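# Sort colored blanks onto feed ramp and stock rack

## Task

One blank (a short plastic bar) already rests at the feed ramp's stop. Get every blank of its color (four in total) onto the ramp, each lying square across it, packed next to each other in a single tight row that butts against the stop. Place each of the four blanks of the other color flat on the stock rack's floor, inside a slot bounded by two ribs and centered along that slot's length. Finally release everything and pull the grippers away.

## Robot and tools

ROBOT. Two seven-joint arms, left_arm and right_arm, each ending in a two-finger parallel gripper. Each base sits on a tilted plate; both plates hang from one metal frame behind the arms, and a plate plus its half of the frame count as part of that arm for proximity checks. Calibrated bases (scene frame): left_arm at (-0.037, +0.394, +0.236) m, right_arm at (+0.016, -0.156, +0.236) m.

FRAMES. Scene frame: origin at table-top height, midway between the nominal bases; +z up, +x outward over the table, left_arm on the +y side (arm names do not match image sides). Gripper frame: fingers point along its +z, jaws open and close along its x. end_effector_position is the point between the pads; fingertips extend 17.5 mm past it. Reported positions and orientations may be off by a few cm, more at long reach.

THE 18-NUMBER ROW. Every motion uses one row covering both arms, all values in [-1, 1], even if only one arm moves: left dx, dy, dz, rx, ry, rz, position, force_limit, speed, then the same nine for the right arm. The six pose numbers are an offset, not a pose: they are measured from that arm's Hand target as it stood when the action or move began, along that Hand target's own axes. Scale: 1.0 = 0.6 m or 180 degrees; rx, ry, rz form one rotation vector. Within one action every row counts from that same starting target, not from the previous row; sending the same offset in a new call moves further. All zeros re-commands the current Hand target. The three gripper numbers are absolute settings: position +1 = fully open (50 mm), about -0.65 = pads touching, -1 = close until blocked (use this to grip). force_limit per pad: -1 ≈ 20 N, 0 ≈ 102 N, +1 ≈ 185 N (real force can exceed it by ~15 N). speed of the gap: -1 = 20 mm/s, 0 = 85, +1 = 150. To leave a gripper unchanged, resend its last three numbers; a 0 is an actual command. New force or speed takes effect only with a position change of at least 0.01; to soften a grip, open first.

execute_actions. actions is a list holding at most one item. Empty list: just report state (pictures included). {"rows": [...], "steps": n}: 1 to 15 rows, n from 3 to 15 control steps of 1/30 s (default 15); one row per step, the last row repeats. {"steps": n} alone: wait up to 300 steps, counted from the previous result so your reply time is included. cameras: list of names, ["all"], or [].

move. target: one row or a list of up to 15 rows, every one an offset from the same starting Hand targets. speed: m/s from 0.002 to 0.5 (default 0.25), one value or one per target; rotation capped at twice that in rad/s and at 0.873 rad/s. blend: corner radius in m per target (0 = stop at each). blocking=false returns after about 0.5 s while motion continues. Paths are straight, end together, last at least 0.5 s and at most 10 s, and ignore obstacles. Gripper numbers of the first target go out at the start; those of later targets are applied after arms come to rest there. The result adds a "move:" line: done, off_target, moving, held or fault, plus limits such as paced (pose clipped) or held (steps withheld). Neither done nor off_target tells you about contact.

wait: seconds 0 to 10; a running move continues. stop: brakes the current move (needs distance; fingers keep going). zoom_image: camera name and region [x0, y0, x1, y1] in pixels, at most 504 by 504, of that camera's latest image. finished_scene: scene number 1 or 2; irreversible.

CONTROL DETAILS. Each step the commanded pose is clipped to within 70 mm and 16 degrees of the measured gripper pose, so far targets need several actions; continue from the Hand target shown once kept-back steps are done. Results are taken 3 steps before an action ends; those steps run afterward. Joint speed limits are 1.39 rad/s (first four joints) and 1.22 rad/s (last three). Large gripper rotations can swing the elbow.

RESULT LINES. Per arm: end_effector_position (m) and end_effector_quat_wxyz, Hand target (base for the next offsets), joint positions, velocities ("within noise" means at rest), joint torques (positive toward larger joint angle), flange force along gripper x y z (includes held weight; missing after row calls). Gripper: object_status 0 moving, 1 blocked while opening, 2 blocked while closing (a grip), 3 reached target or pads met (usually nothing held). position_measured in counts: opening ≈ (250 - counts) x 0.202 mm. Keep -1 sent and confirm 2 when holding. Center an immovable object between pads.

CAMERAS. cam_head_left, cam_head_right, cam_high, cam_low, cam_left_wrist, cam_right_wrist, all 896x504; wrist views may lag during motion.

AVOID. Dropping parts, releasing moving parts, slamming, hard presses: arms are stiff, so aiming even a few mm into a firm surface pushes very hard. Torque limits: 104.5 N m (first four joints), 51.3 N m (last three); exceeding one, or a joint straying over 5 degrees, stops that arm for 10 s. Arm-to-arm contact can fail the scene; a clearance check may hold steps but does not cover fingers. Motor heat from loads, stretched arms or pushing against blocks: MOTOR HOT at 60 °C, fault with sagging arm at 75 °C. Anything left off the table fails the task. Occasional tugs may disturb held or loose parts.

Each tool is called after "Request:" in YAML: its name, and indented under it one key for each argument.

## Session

Request:
execute_actions:
  actions: []
  cameras: ["all"]

Scene clock: 0.00 s of 9600.00 s.
left_arm: end_effector_position=(+0.4106, +0.3946, +0.3962) position_measured=3 object_status=3 end_effector_quat_wxyz=(+0.231, +0.897, -0.352, -0.136) | right_arm: end_effector_position=(+0.4823, -0.0761, +0.1892) position_measured=3 object_status=3 end_effector_quat_wxyz=(-0.039, -0.405, +0.728, -0.551)
Joint positions: left_arm=[-0.51 1.023 1.212 1.277 -0.657 1.715 -0.067] | right_arm=[-1.041 1.581 0.289 1.358 0.835 1.347 2.585]
Joint velocities: within noise
Joint torques (N m): no reading
Flange force (N): no reading
Hand target: left_arm +0.4106, +0.3946, +0.3962; +0.231, +0.897, -0.352, -0.136 | right_arm +0.4823, -0.0761, +0.1892; -0.039, -0.405, +0.728, -0.551
camera_calibration:
cam_left_wrist: T_world_to_cam=[[0.714326, -0.695146, -0.0806869, 0.00974961], [-0.565758, -0.641502, 0.518067, 0.333079], [-0.411893, -0.32442, -0.851526, 0.799419], [0, 0, 0, 1]] pos_world=[0.510752, 0.479795, 0.508956]
cam_right_wrist: T_world_to_cam=[[-0.660092, -0.535926, 0.526366, 0.177616], [-0.660105, 0.0794007, -0.746965, 0.517386], [0.358525, -0.840523, -0.406179, 0.00786146], [0, 0, 0, 1]] pos_world=[0.455953, 0.060716, 0.296172]

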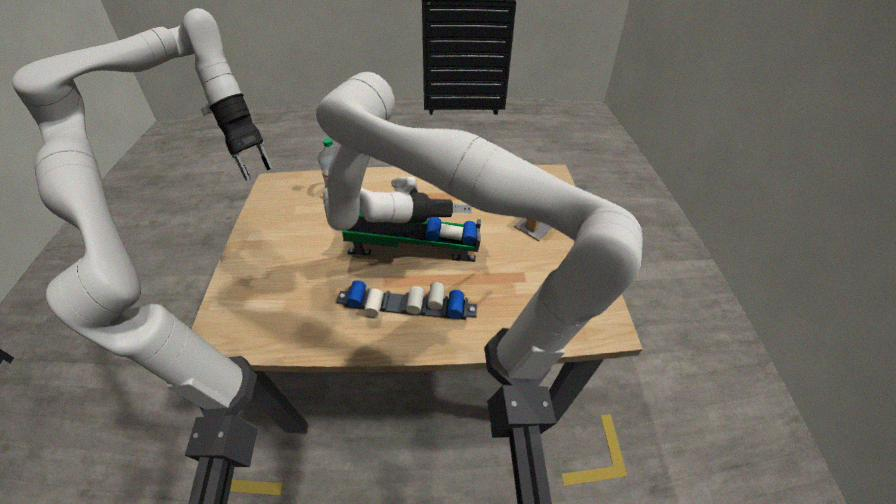

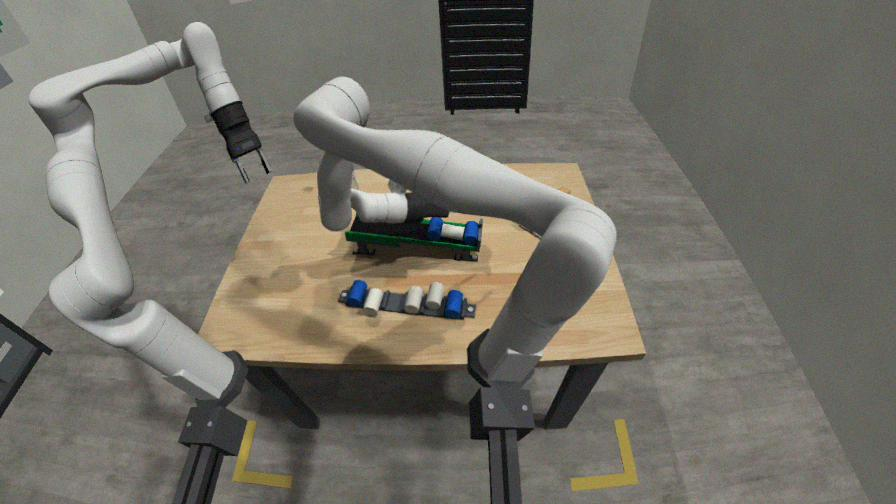

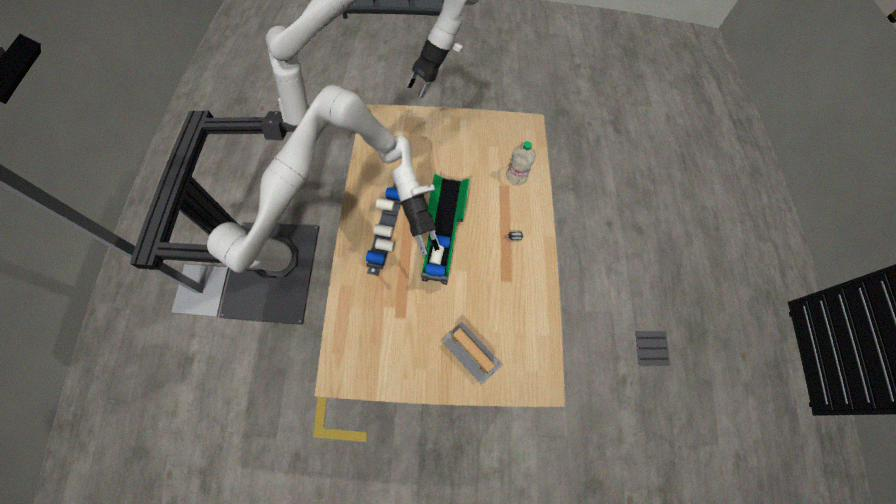

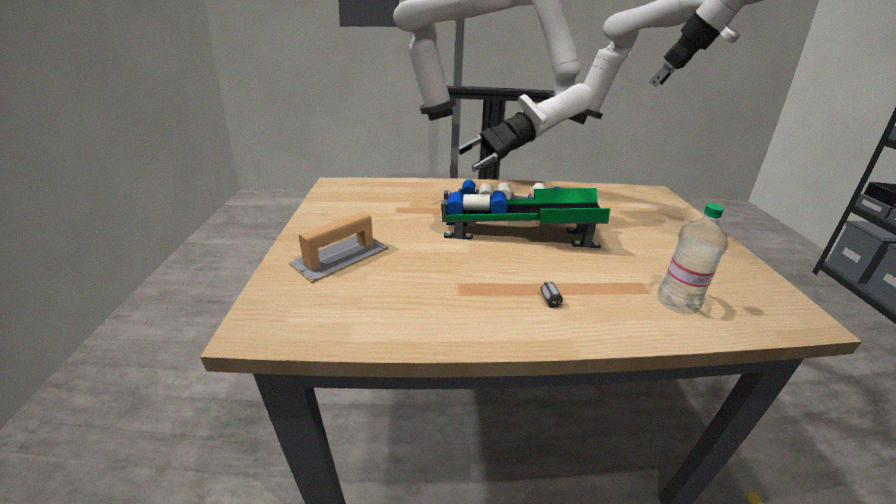

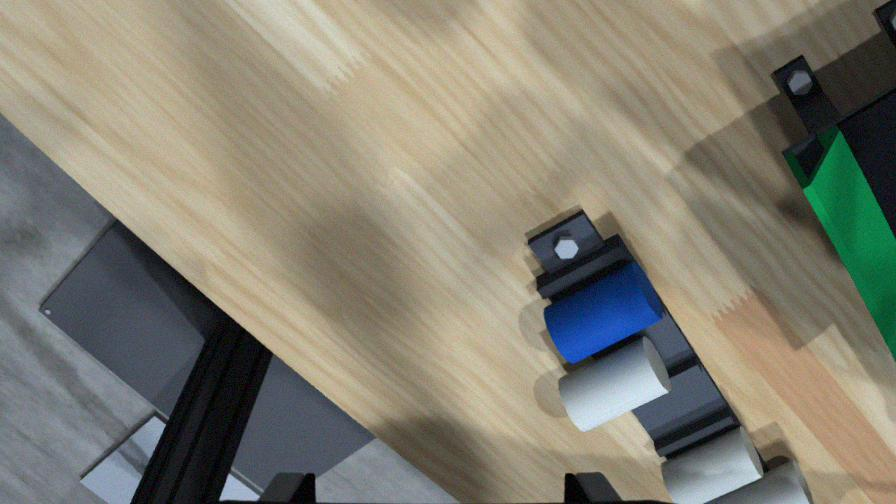

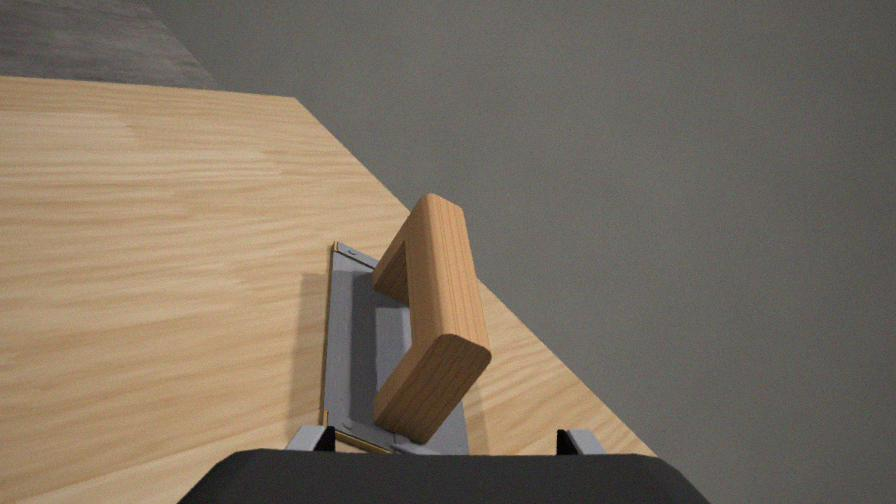

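Request:
zoom_image:
  camera: "cam_head_left"
  region: [310, 170, 510, 340]

Request:
zoom_image:
  camera: "cam_high"
  region: [350, 160, 490, 300]

Request:
zoom_image:
  camera: "cam_low"
  region: [420, 160, 640, 270]

Scaled by 2.520 from the camera's 896x504 image, which has a finer 1280x720 frame.

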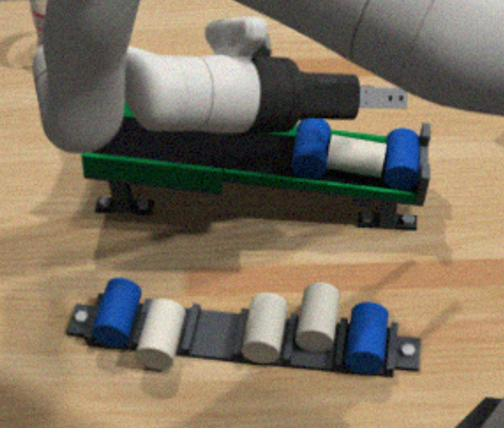

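Scaled by 3.600 from the camera's 896x504 image, which has a finer 1280x720 frame.

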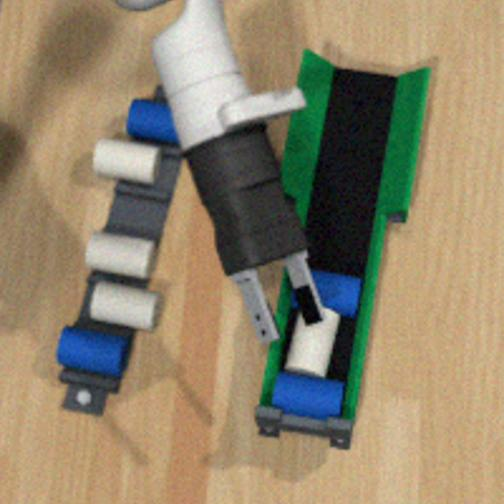

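Scaled by 2.291 from the camera's 896x504 image, which has a finer 1280x720 frame.

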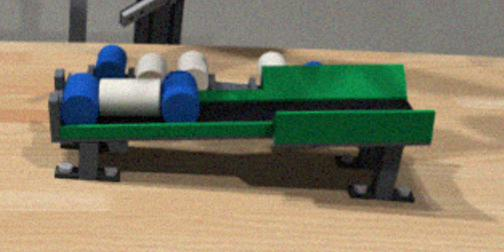

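Request:
move:
  target: [0,0,0,0,0,0,1,0,0,0.2017,-0.1055,-0.4315,-0.2623,-0.2686,-0.1230,1,-0.8,0]
  speed: 0.4
  cameras: ["cam_right_wrist","cam_head_left","cam_high"]

Scene clock: 3.57 s of 9600.00 s.
left_arm: end_effector_position=(+0.4106, +0.3946, +0.3962) position_measured=3 object_status=3 end_effector_quat_wxyz=(+0.231, +0.897, -0.352, -0.136) | right_arm: end_effector_position=(+0.3405, +0.0694, +0.3998) position_measured=3 object_status=3 end_effector_quat_wxyz=(+0.000, -0.665, +0.747, +0.000)
Joint positions: left_arm=[-0.51 1.023 1.212 1.277 -0.657 1.715 -0.067] | right_arm=[-0.739 0.612 -0.235 1.695 0.362 1.097 3.427]
Joint velocities: left_arm=[within noise] | right_arm=[0.005 0 -0.004 -0.003 -0.006 0.002 0.007]
Joint torques (N m): left_arm=[6.29 -21.81 9.06 -1.25 1.75 0.3 -0.04] | right_arm=[-5.82 -15.67 -3.89 -8.03 0.09 0.08 0.18]
Flange force (N): left_arm=[8.1 -5.6 -6.6] | right_arm=[3.7 -1.5 -0.3]
Hand target: left_arm +0.4106, +0.3946, +0.3962; +0.231, +0.897, -0.352, -0.136 | right_arm +0.3404, +0.0694, +0.3999; +0.000, -0.665, +0.747, +0.000
Off the commanded pose: left_arm 0.000 m, 0 deg | right_arm 0.000 m, 0 deg.
Kept back: nothing.
move: done
camera_calibration:
cam_right_wrist: T_world_to_cam=[[-0.0943901, -0.995413, 0.0155912, 0.094585], [-0.994966, 0.0948541, 0.0323293, 0.370844], [-0.0336599, -0.0124611, -0.999356, 0.579813], [0, 0, 0, 1]] pos_world=[0.397421, 0.0662003, 0.565976]
Images, in order (width x height): cam_head_left 896x504, cam_high 896x504, cam_right_wrist 896x504.

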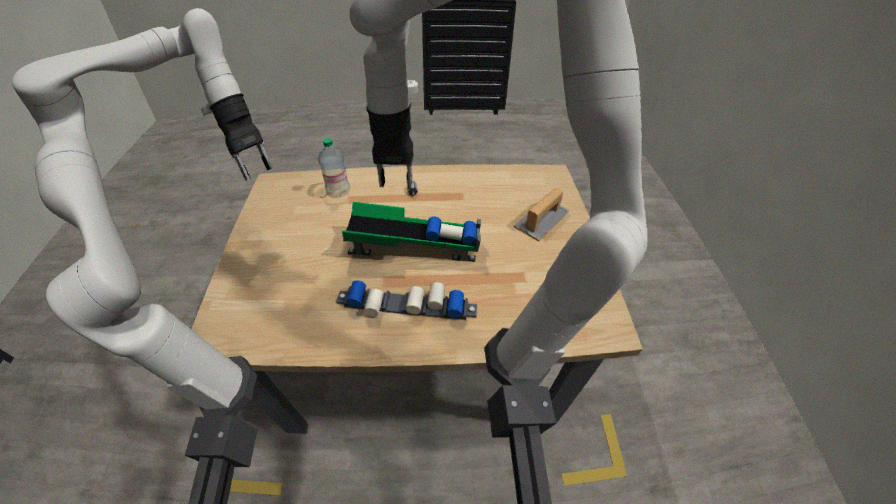

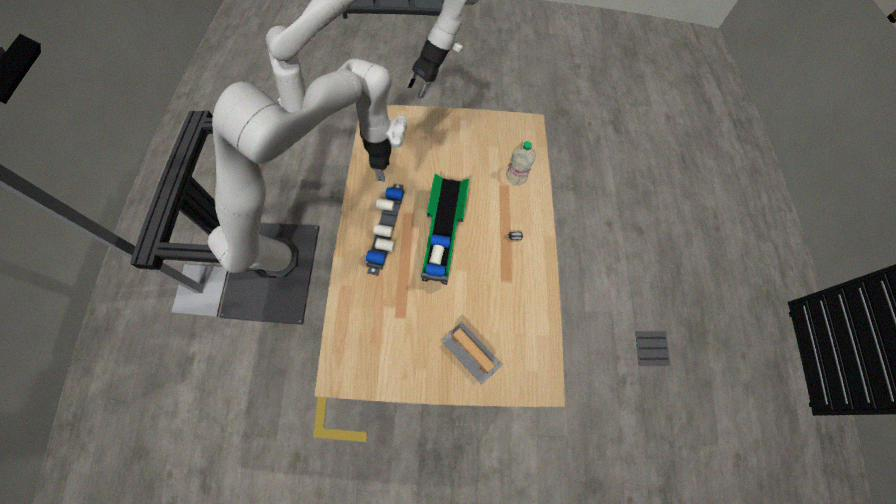

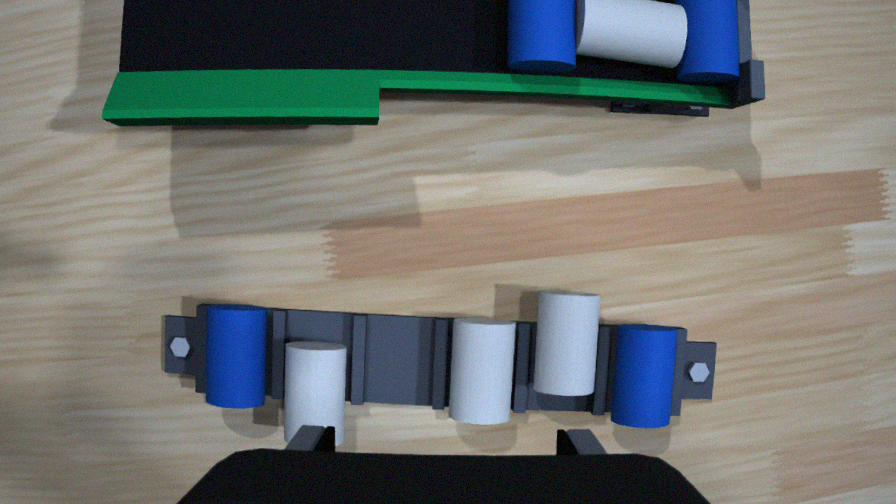

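Request:
move:
  target: [0,0,0,0,0,0,1,0,0,0.1877,-0.2905,0.2667,0,0,-0.4796,1,-0.8,0]
  speed: 0.3
  cameras: ["cam_right_wrist"]

Scene clock: 7.37 s of 9600.00 s.
left_arm: end_effector_position=(+0.4106, +0.3946, +0.3962) position_measured=3 object_status=3 end_effector_quat_wxyz=(+0.231, +0.897, -0.352, -0.136) | right_arm: end_effector_position=(+0.5004, -0.0626, +0.2398) position_measured=3 object_status=3 end_effector_quat_wxyz=(+0.000, +0.996, -0.090, +0.000)
Joint positions: left_arm=[-0.51 1.023 1.212 1.277 -0.657 1.715 -0.067] | right_arm=[-0.145 0.899 -0.434 1.622 0.775 0.945 5.091]
Joint velocities: left_arm=[within noise] | right_arm=[0.004 0.003 -0.002 -0.004 -0.002 0.003 0.009]
Joint torques (N m): left_arm=[6.22 -21.83 9.03 -1.31 1.75 0.29 -0.01] | right_arm=[-7.56 -19.7 -6.04 -4.96 0.23 0.01 0.25]
Flange force (N): left_arm=[8.1 -5.6 -6.5] | right_arm=[1.4 2.5 -1.5]
Hand target: left_arm +0.4106, +0.3946, +0.3962; +0.231, +0.897, -0.352, -0.136 | right_arm +0.5004, -0.0627, +0.2398; +0.000, +0.996, -0.090, +0.000
Off the commanded pose: left_arm 0.000 m, 0 deg | right_arm 0.000 m, 0 deg.
Kept back: nothing.
move: done
camera_calibration:
cam_right_wrist: T_world_to_cam=[[0.987295, -0.158057, 0.0163423, -0.508246], [-0.158516, -0.986832, 0.0321877, 0.0613849], [0.0110396, -0.0343693, -0.999348, 0.399904], [0, 0, 0, 1]] pos_world=[0.507105, -0.00601092, 0.405974]
Images, in order (width x height): cam_right_wrist 896x504.

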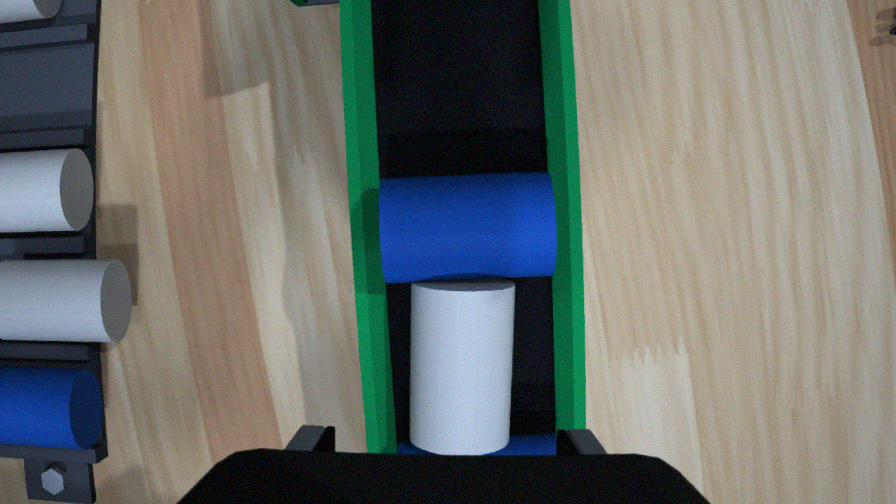

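Request:
zoom_image:
  camera: "cam_right_wrist"
  region: [340, 260, 600, 470]

Scaled by 1.938 from the camera's 896x504 image, which has a finer 1280x720 frame.

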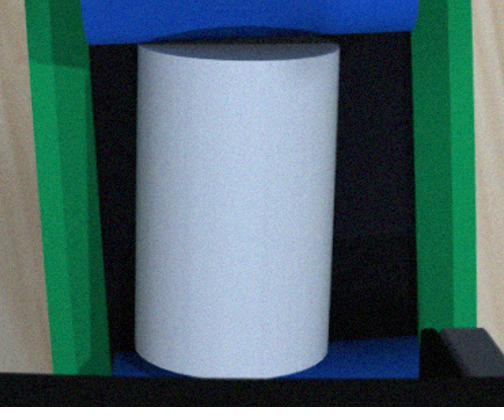

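Request:
move:
  target: [0,0,0,0,0,0,1,0,0,0.0132,-0.0068,0.1917,0,0,0,0.83,-0.8,-0.9]
  speed: 0.15
  cameras: ["cam_right_wrist","cam_low"]

Request:
zoom_image:
  camera: "cam_low"
  region: [400, 110, 640, 270]

Scene clock: 9.70 s of 9600.00 s.
left_arm: end_effector_position=(+0.4106, +0.3946, +0.3962) position_measured=3 object_status=3 end_effector_quat_wxyz=(+0.231, +0.897, -0.352, -0.136) | right_arm: end_effector_position=(+0.5090, -0.0600, +0.1249) position_measured=29 object_status=3 end_effector_quat_wxyz=(+0.000, +0.996, -0.090, +0.000)
Joint positions: left_arm=[-0.51 1.023 1.212 1.277 -0.657 1.715 -0.067] | right_arm=[-0.14 1.111 -0.336 1.593 0.914 0.762 5.012]
Joint velocities: within noise
Joint torques (N m): left_arm=[6.26 -21.85 9.03 -1.22 1.79 0.27 -0.06] | right_arm=[-8.16 -21.18 -5.64 -3.83 0.19 0.22 0.26]
Flange force (N): left_arm=[8.3 -5.7 -6.8] | right_arm=[0.5 3.4 -0.5]
Hand target: left_arm +0.4106, +0.3946, +0.3962; +0.231, +0.897, -0.352, -0.136 | right_arm +0.5090, -0.0600, +0.1248; +0.000, +0.996, -0.090, +0.000
Off the commanded pose: left_arm 0.000 m, 0 deg | right_arm 0.000 m, 0 deg.
Kept back: nothing.
move: done
camera_calibration:
cam_right_wrist: T_world_to_cam=[[0.98733, -0.157864, 0.0160571, -0.514356], [-0.158312, -0.986867, 0.0320995, 0.0689401], [0.0107789, -0.0342348, -0.999356, 0.285144], [0, 0, 0, 1]] pos_world=[0.51568, -0.00340168, 0.291006]
Images, in order (width x height): cam_low 896x504, cam_right_wrist 896x504.

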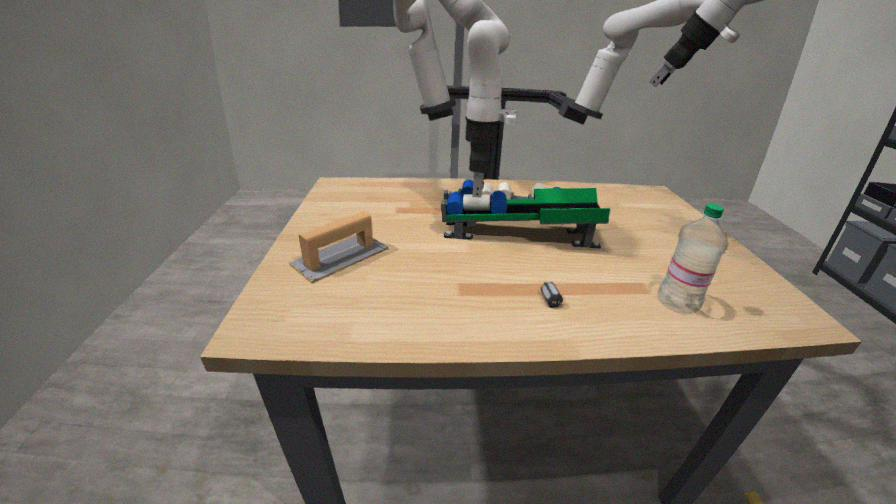

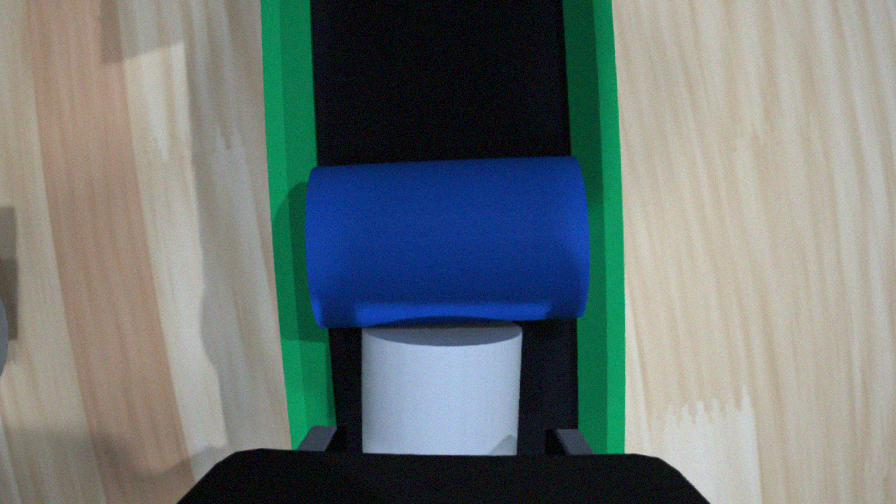

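Scaled by 2.100 from the camera's 896x504 image, which has a finer 1280x720 frame.

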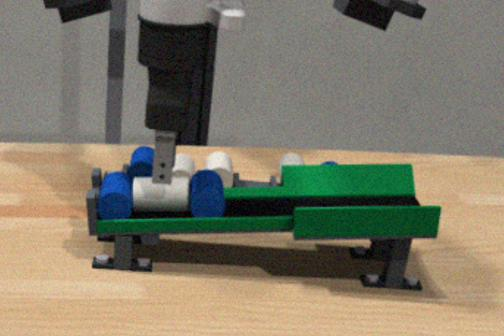

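Request:
move:
  target:
    - [0,0,0,0,0,0,1,0,0,-0.0020,0.0005,0.0500,0,0,0,0.83,-0.8,-0.9]
    - [0,0,0,0,0,0,1,0,0,-0.0020,0.0005,0.0500,0,0,0,-1,-0.8,-0.3]
  speed: 0.08
  cameras: ["cam_right_wrist","cam_low"]

Request:
zoom_image:
  camera: "cam_low"
  region: [400, 110, 640, 270]

Scene clock: 12.07 s of 9600.00 s.
left_arm: end_effector_position=(+0.4106, +0.3946, +0.3962) position_measured=3 object_status=3 end_effector_quat_wxyz=(+0.231, +0.897, -0.352, -0.136) | right_arm: end_effector_position=(+0.5077, -0.0601, +0.0948) position_measured=56 object_status=2 end_effector_quat_wxyz=(+0.000, +0.996, -0.090, +0.000)
Joint positions: left_arm=[-0.51 1.023 1.212 1.277 -0.657 1.715 -0.067] | right_arm=[-0.141 1.166 -0.307 1.583 0.95 0.714 4.986]
Joint velocities: within noise
Joint torques (N m): left_arm=[6.25 -21.79 8.98 -1.22 1.78 0.32 -0.01] | right_arm=[-8.21 -20.93 -5.71 -3.49 0.28 0.01 0.24]
Flange force (N): left_arm=[8.2 -5.7 -6.7] | right_arm=[0.5 3.7 -1.6]
Hand target: left_arm +0.4106, +0.3946, +0.3962; +0.231, +0.897, -0.352, -0.136 | right_arm +0.5077, -0.0601, +0.0948; +0.000, +0.996, -0.090, +0.000
Off the commanded pose: left_arm 0.000 m, 0 deg | right_arm 0.000 m, 0 deg.
Kept back: nothing.
move: done
camera_calibration:
cam_right_wrist: T_world_to_cam=[[0.987331, -0.15786, 0.0160624, -0.512672], [-0.158308, -0.986867, 0.0321192, 0.0696679], [0.0107812, -0.0342551, -0.999355, 0.255077], [0, 0, 0, 1]] pos_world=[0.514455, -0.00343967, 0.26091]
Images, in order (width x height): cam_low 896x504, cam_right_wrist 896x504.

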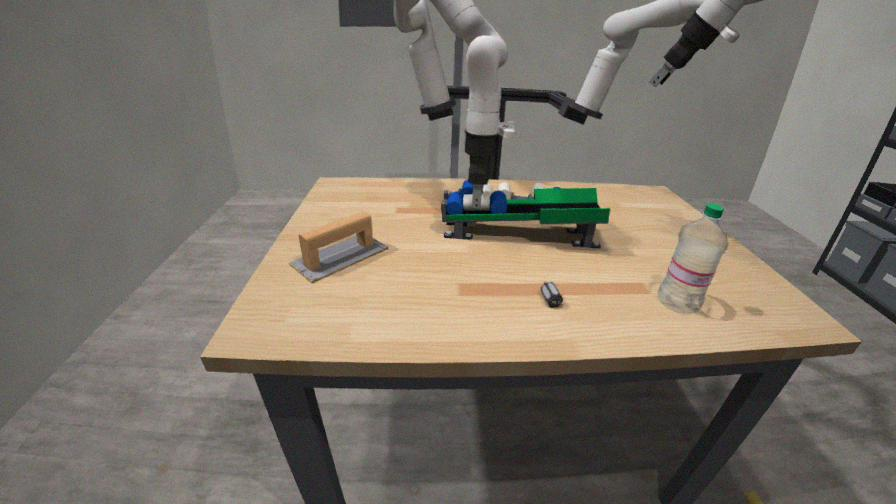

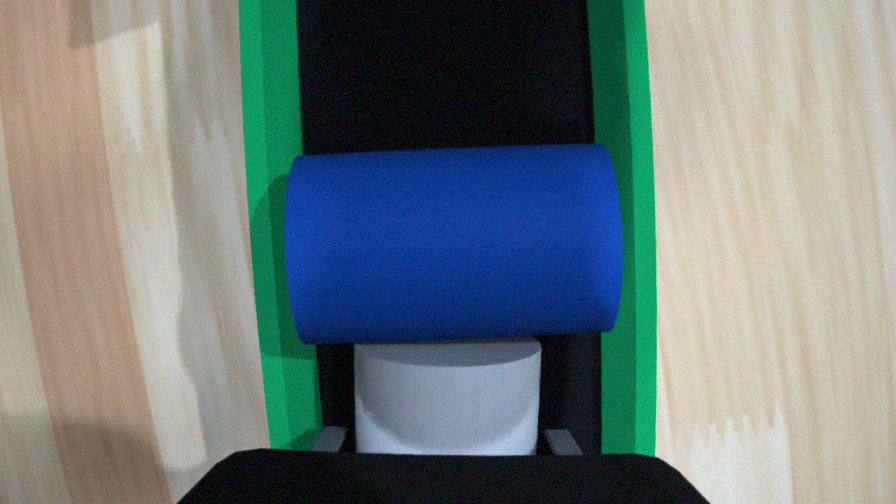

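Scaled by 2.100 from the camera's 896x504 image, which has a finer 1280x720 frame.

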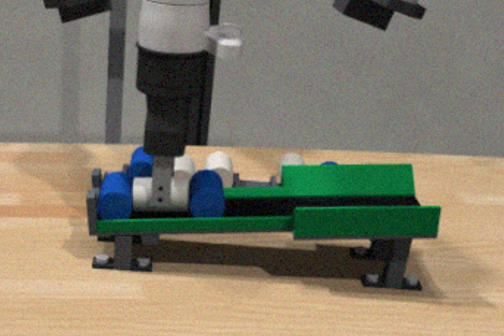

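Request:
move:
  target:
    - [0,0,0,0,0,0,1,0,0,0,0,-0.1600,0,0,0,-1,-0.8,-0.3]
    - [0,0,0,0,0,0,1,0,0,-0.3772,-0.1947,-0.1170,-0.0282,-0.0273,0.4885,-1,-0.8,-0.3]
  speed: [0.15,0.27]
  blend: [0.03,0]
  cameras: ["cam_right_wrist","cam_high","cam_low"]

Request:
zoom_image:
  camera: "cam_high"
  region: [350, 160, 490, 300]

Scene clock: 16.97 s of 9600.00 s.
left_arm: end_effector_position=(+0.4106, +0.3946, +0.3962) position_measured=3 object_status=3 end_effector_quat_wxyz=(+0.231, +0.897, -0.352, -0.136) | right_arm: end_effector_position=(+0.3062, +0.0955, +0.1651) position_measured=56 object_status=2 end_effector_quat_wxyz=(-0.036, -0.653, +0.756, +0.043)
Joint positions: left_arm=[-0.51 1.023 1.212 1.277 -0.657 1.715 -0.067] | right_arm=[-0.76 1.054 -0.076 1.832 0.371 0.54 3.385]
Joint velocities: left_arm=[within noise] | right_arm=[-0.006 0 0.003 0.002 -0.002 -0.005 -0.008]
Joint torques (N m): left_arm=[6.25 -21.82 8.89 -1.26 1.77 0.31 -0.06] | right_arm=[-6.12 -18.92 -3.55 -3.78 0.11 0.12 0.32]
Flange force (N): left_arm=[8.0 -5.5 -6.6] | right_arm=[2.4 -1.8 -1.0]
Hand target: left_arm +0.4106, +0.3946, +0.3962; +0.231, +0.897, -0.352, -0.136 | right_arm +0.3061, +0.0955, +0.1651; -0.036, -0.652, +0.756, +0.042
Off the commanded pose: left_arm 0.000 m, 0 deg | right_arm 0.000 m, 0 deg.
Kept back: nothing.
move: done; blend cut to 0 m at target 1
camera_calibration:
cam_right_wrist: T_world_to_cam=[[-0.121673, -0.99249, 0.0125921, 0.129589], [-0.982007, 0.122214, 0.143965, 0.316853], [-0.144423, 0.00515114, -0.989503, 0.374981], [0, 0, 0, 1]] pos_world=[0.381075, 0.0879604, 0.323797]
Images, in order (width x height): cam_high 896x504, cam_low 896x504, cam_right_wrist 896x504.

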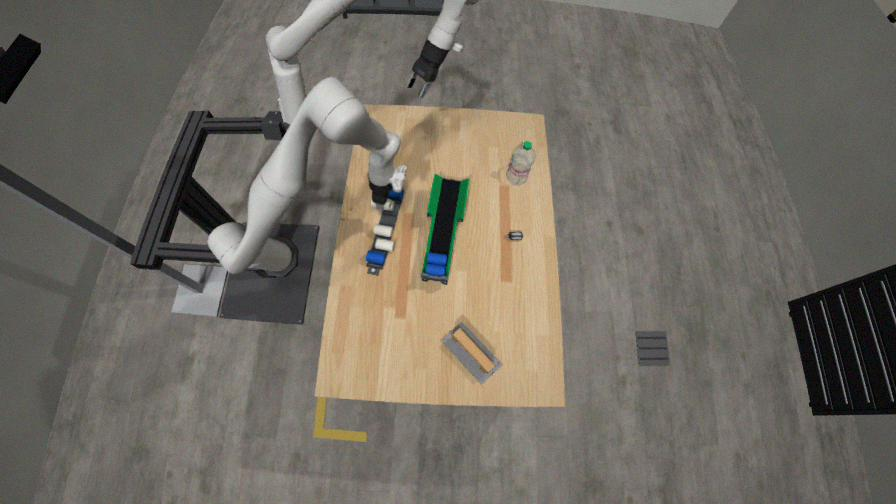

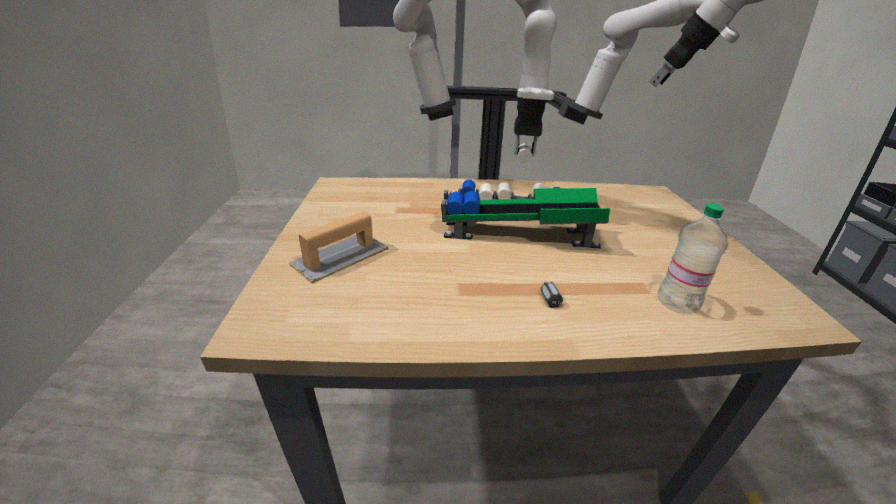

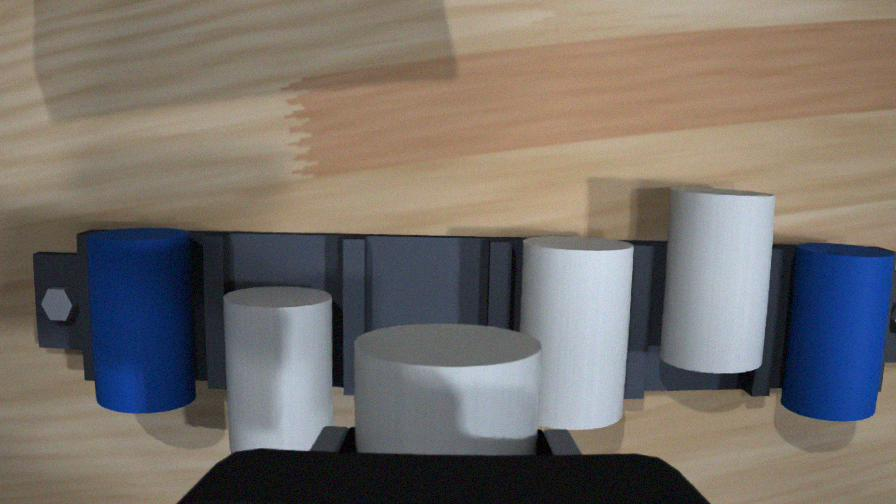

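Scaled by 3.600 from the camera's 896x504 image, which has a finer 1280x720 frame.

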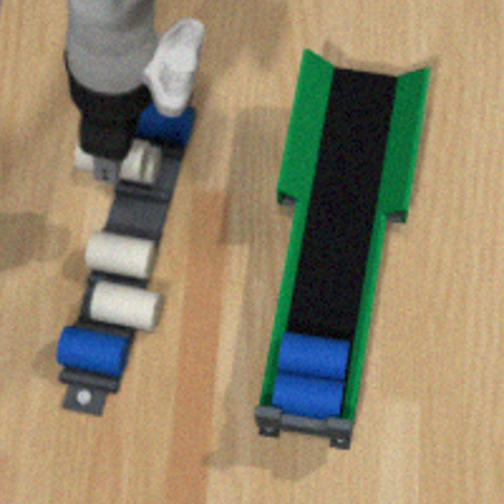

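Request:
zoom_image:
  camera: "cam_right_wrist"
  region: [190, 210, 660, 460]

Scaled by 1.072 from the camera's 896x504 image, which has a finer 1280x720 frame.

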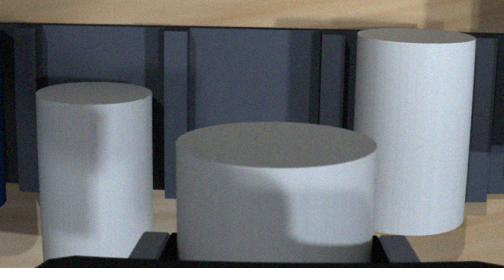

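Request:
zoom_image:
  camera: "cam_right_wrist"
  region: [320, 220, 540, 350]

Scaled by 2.291 from the camera's 896x504 image, which has a finer 1280x720 frame.

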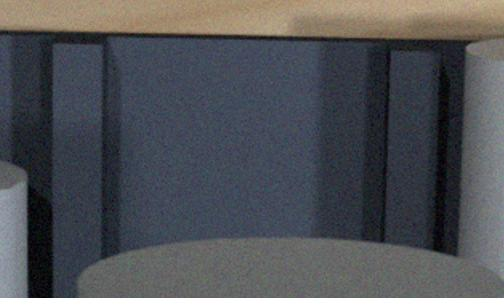

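Request:
move:
  target: [0,0,0,0,0,0,1,0,0,-0.0097,-0.0255,0.1817,0,0,0,-1,-0.8,-0.3]
  speed: 0.12
  cameras: ["cam_right_wrist","cam_low"]

Request:
zoom_image:
  camera: "cam_right_wrist"
  region: [240, 200, 660, 460]

Request:
zoom_image:
  camera: "cam_low"
  region: [430, 120, 620, 240]

Scene clock: 19.53 s of 9600.00 s.
left_arm: end_effector_position=(+0.4106, +0.3946, +0.3962) position_measured=3 object_status=3 end_effector_quat_wxyz=(+0.231, +0.897, -0.352, -0.136) | right_arm: end_effector_position=(+0.3100, +0.1009, +0.0551) position_measured=56 object_status=2 end_effector_quat_wxyz=(-0.036, -0.652, +0.756, +0.042)
Joint positions: left_arm=[-0.51 1.023 1.212 1.277 -0.657 1.715 -0.067] | right_arm=[-0.752 1.306 -0.011 1.751 0.421 0.358 3.366]
Joint velocities: within noise
Joint torques (N m): left_arm=[6.29 -21.85 8.99 -1.29 1.78 0.26 -0.11] | right_arm=[-6.56 -20.07 -3.08 -2.09 0.18 0.28 0.25]
Flange force (N): left_arm=[8.0 -5.5 -6.5] | right_arm=[2.6 -2.5 -1.2]
Hand target: left_arm +0.4106, +0.3946, +0.3962; +0.231, +0.897, -0.352, -0.136 | right_arm +0.3100, +0.1009, +0.0550; -0.036, -0.652, +0.756, +0.042
Off the commanded pose: left_arm 0.000 m, 0 deg | right_arm 0.000 m, 0 deg.
Kept back: nothing.
move: done
camera_calibration:
cam_right_wrist: T_world_to_cam=[[-0.122168, -0.992429, 0.0126117, 0.136993], [-0.981966, 0.122708, 0.143825, 0.335709], [-0.144283, 0.00518645, -0.989523, 0.266677], [0, 0, 0, 1]] pos_world=[0.384868, 0.0933784, 0.213872]
Images, in order (width x height): cam_low 896x504, cam_right_wrist 896x504.

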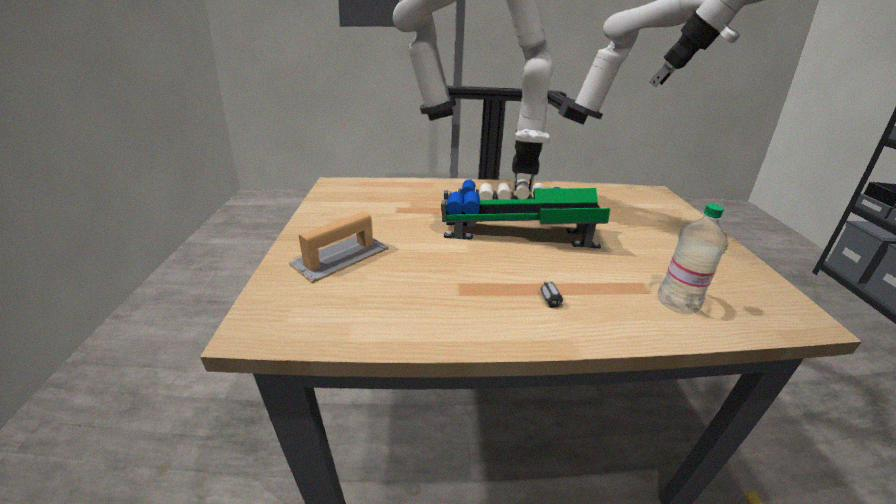

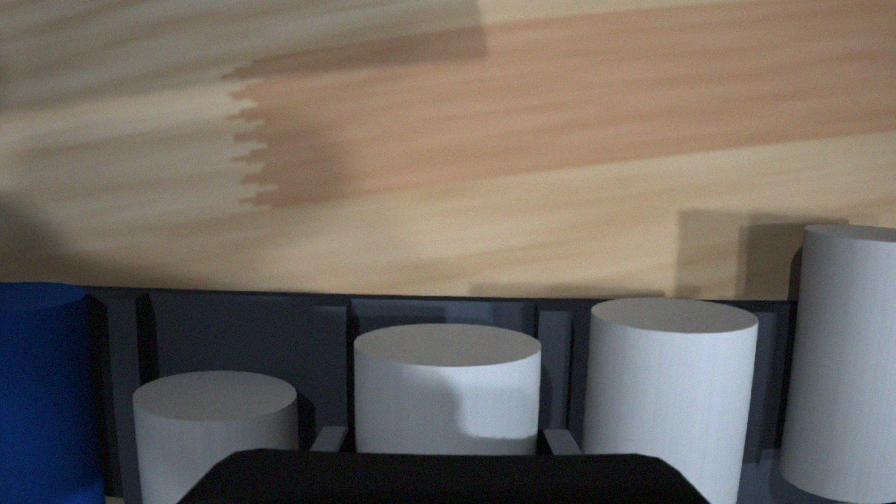

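Scaled by 1.200 from the camera's 896x504 image, which has a finer 1280x720 frame.

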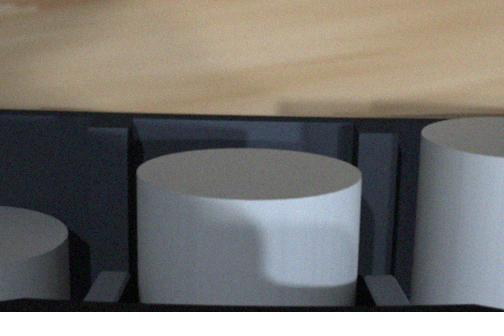

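Scaled by 2.653 from the camera's 896x504 image, which has a finer 1280x720 frame.

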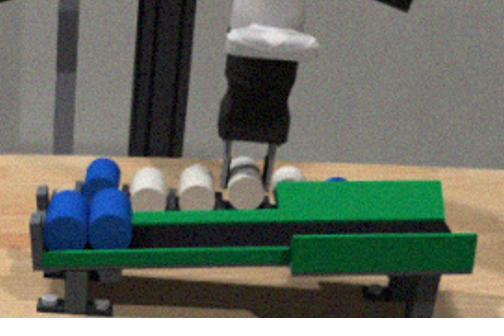

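Request:
move:
  target: [0,0,0,0,0,0,1,0,0,-0.0012,-0.0077,0.0175,0,0,0,-1,-0.8,-0.3]
  speed: 0.05
  cameras: ["cam_right_wrist"]

Request:
zoom_image:
  camera: "cam_right_wrist"
  region: [240, 200, 660, 460]

Scene clock: 20.70 s of 9600.00 s.
left_arm: end_effector_position=(+0.4106, +0.3946, +0.3962) position_measured=3 object_status=3 end_effector_quat_wxyz=(+0.231, +0.897, -0.352, -0.136) | right_arm: end_effector_position=(+0.3135, +0.1012, +0.0441) position_measured=56 object_status=2 end_effector_quat_wxyz=(-0.036, -0.652, +0.756, +0.042)
Joint positions: left_arm=[-0.51 1.023 1.212 1.277 -0.657 1.715 -0.067] | right_arm=[-0.743 1.332 -0.007 1.731 0.425 0.352 3.37]
Joint velocities: within noise
Joint torques (N m): left_arm=[6.26 -21.81 9 -1.32 1.78 0.28 -0.05] | right_arm=[-6.75 -20.32 -3.09 -2.06 0.16 0.22 0.22]
Flange force (N): left_arm=[7.9 -5.5 -6.5] | right_arm=[2.6 -2.9 -1.1]
Hand target: left_arm +0.4106, +0.3946, +0.3962; +0.231, +0.897, -0.352, -0.136 | right_arm +0.3135, +0.1012, +0.0441; -0.036, -0.652, +0.756, +0.042
Off the commanded pose: left_arm 0.000 m, 0 deg | right_arm 0.000 m, 0 deg.
Kept back: nothing.
move: done
camera_calibration:
cam_right_wrist: T_world_to_cam=[[-0.122185, -0.992427, 0.01264, 0.137778], [-0.981963, 0.122728, 0.143827, 0.340665], [-0.144289, 0.00516144, -0.989522, 0.25631], [0, 0, 0, 1]] pos_world=[0.388337, 0.0936026, 0.202886]
Images, in order (width x height): cam_right_wrist 896x504.

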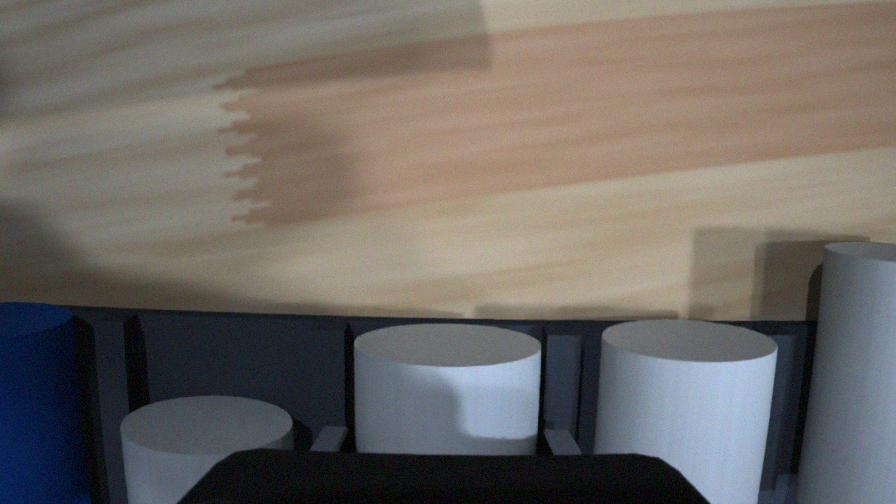

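Scaled by 1.200 from the camera's 896x504 image, which has a finer 1280x720 frame.

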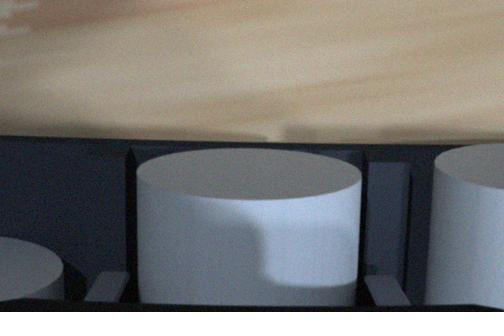

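Request:
move:
  target: [0,0,0,0,0,0,1,0,0,0,-0.0004,0.0033,0,0,0,-1,-0.8,-0.3]
  speed: 0.02
  cameras: []

Request:
move:
  target: [0,0,0,0,0,0,1,0,0,0,-0.0002,0.0017,0,0,0,-1,-0.8,-0.3]
  speed: 0.02
  cameras: []

Scene clock: 21.63 s of 9600.00 s.
left_arm: end_effector_position=(+0.4106, +0.3946, +0.3962) position_measured=3 object_status=3 end_effector_quat_wxyz=(+0.231, +0.897, -0.352, -0.136) | right_arm: end_effector_position=(+0.3135, +0.1012, +0.0422) position_measured=56 object_status=2 end_effector_quat_wxyz=(-0.036, -0.652, +0.756, +0.042)
Joint positions: left_arm=[-0.51 1.023 1.212 1.277 -0.657 1.715 -0.067] | right_arm=[-0.743 1.336 -0.006 1.729 0.426 0.349 3.37]
Joint velocities: within noise
Joint torques (N m): left_arm=[6.27 -21.81 9.01 -1.2 1.8 0.27 -0.05] | right_arm=[-4.5 -11.54 -1.16 -4.66 0.78 -2.27 0.27]
Flange force (N): left_arm=[8.3 -5.8 -6.8] | right_arm=[7.3 4.2 -28.2]
Hand target: left_arm +0.4106, +0.3946, +0.3962; +0.231, +0.897, -0.352, -0.136 | right_arm +0.3135, +0.1011, +0.0421; -0.036, -0.652, +0.756, +0.042
Off the commanded pose: left_arm 0.000 m, 0 deg | right_arm 0.000 m, 0 deg.
Kept back: nothing.
move: done
No camera images: "cameras" was empty.

Scene clock: 22.33 s of 9600.00 s.
left_arm: end_effector_position=(+0.4106, +0.3946, +0.3962) position_measured=3 object_status=3 end_effector_quat_wxyz=(+0.231, +0.897, -0.352, -0.136) | right_arm: end_effector_position=(+0.3136, +0.1013, +0.0410) position_measured=56 object_status=2 end_effector_quat_wxyz=(-0.036, -0.652, +0.756, +0.043)
Joint positions: left_arm=[-0.51 1.023 1.212 1.277 -0.657 1.715 -0.067] | right_arm=[-0.743 1.339 -0.005 1.727 0.426 0.347 3.37]
Joint velocities: within noise
Joint torques (N m): left_arm=[6.24 -21.85 9 -1.24 1.8 0.27 -0.09] | right_arm=[-2.63 -4.85 1.02 -5.56 1.23 -3.27 0.2]
Flange force (N): left_arm=[8.3 -5.6 -6.7] | right_arm=[9.0 8.7 -47.0]
Hand target: left_arm +0.4106, +0.3946, +0.3962; +0.231, +0.897, -0.352, -0.136 | right_arm +0.3135, +0.1012, +0.0410; -0.036, -0.652, +0.756, +0.042
Off the commanded pose: left_arm 0.000 m, 0 deg | right_arm 0.000 m, 0 deg.
Kept back: nothing.
move: done
No camera images: "cameras" was empty.

Request:
move:
  target:
    - [0,0,0,0,0,0,1,0,0,0,0.0003,-0.0028,0,0,0,-1,-0.8,-0.3]
    - [0,0,0,0,0,0,1,0,0,0,0.0003,-0.0028,0,0,0,0.83,-0.8,-0.9]
  speed: 0.02
  cameras: ["cam_right_wrist"]

Request:
zoom_image:
  camera: "cam_right_wrist"
  region: [240, 200, 660, 460]

Scene clock: 25.73 s of 9600.00 s.
left_arm: end_effector_position=(+0.4106, +0.3946, +0.3962) position_measured=3 object_status=3 end_effector_quat_wxyz=(+0.231, +0.897, -0.352, -0.136) | right_arm: end_effector_position=(+0.3135, +0.1012, +0.0427) position_measured=29 object_status=3 end_effector_quat_wxyz=(-0.036, -0.652, +0.756, +0.042)
Joint positions: left_arm=[-0.51 1.023 1.212 1.277 -0.657 1.715 -0.067] | right_arm=[-0.743 1.335 -0.006 1.729 0.426 0.35 3.37]
Joint velocities: within noise
Joint torques (N m): left_arm=[6.23 -21.81 8.99 -1.24 1.77 0.28 -0.05] | right_arm=[-6.6 -20.02 -2.98 -1.88 0.13 0.23 0.24]
Flange force (N): left_arm=[8.2 -5.6 -6.8] | right_arm=[2.2 -2.8 -1.7]
Hand target: left_arm +0.4106, +0.3946, +0.3962; +0.231, +0.897, -0.352, -0.136 | right_arm +0.3135, +0.1011, +0.0427; -0.036, -0.652, +0.756, +0.042
Off the commanded pose: left_arm 0.000 m, 0 deg | right_arm 0.000 m, 0 deg.
Kept back: nothing.
move: done
camera_calibration:
cam_right_wrist: T_world_to_cam=[[-0.122131, -0.992433, 0.0126485, 0.13778], [-0.981971, 0.122676, 0.143821, 0.340933], [-0.144284, 0.00514446, -0.989523, 0.254932], [0, 0, 0, 1]] pos_world=[0.388396, 0.0936017, 0.201485]
Images, in order (width x height): cam_right_wrist 896x504.

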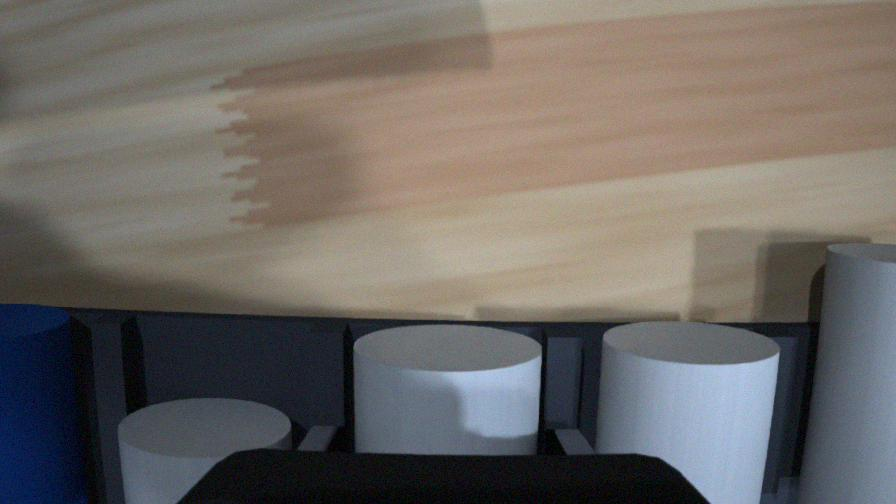

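Scaled by 1.200 from the camera's 896x504 image, which has a finer 1280x720 frame.

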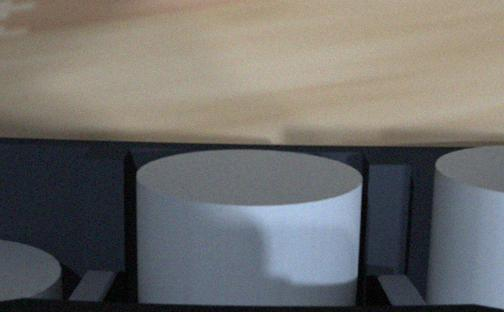

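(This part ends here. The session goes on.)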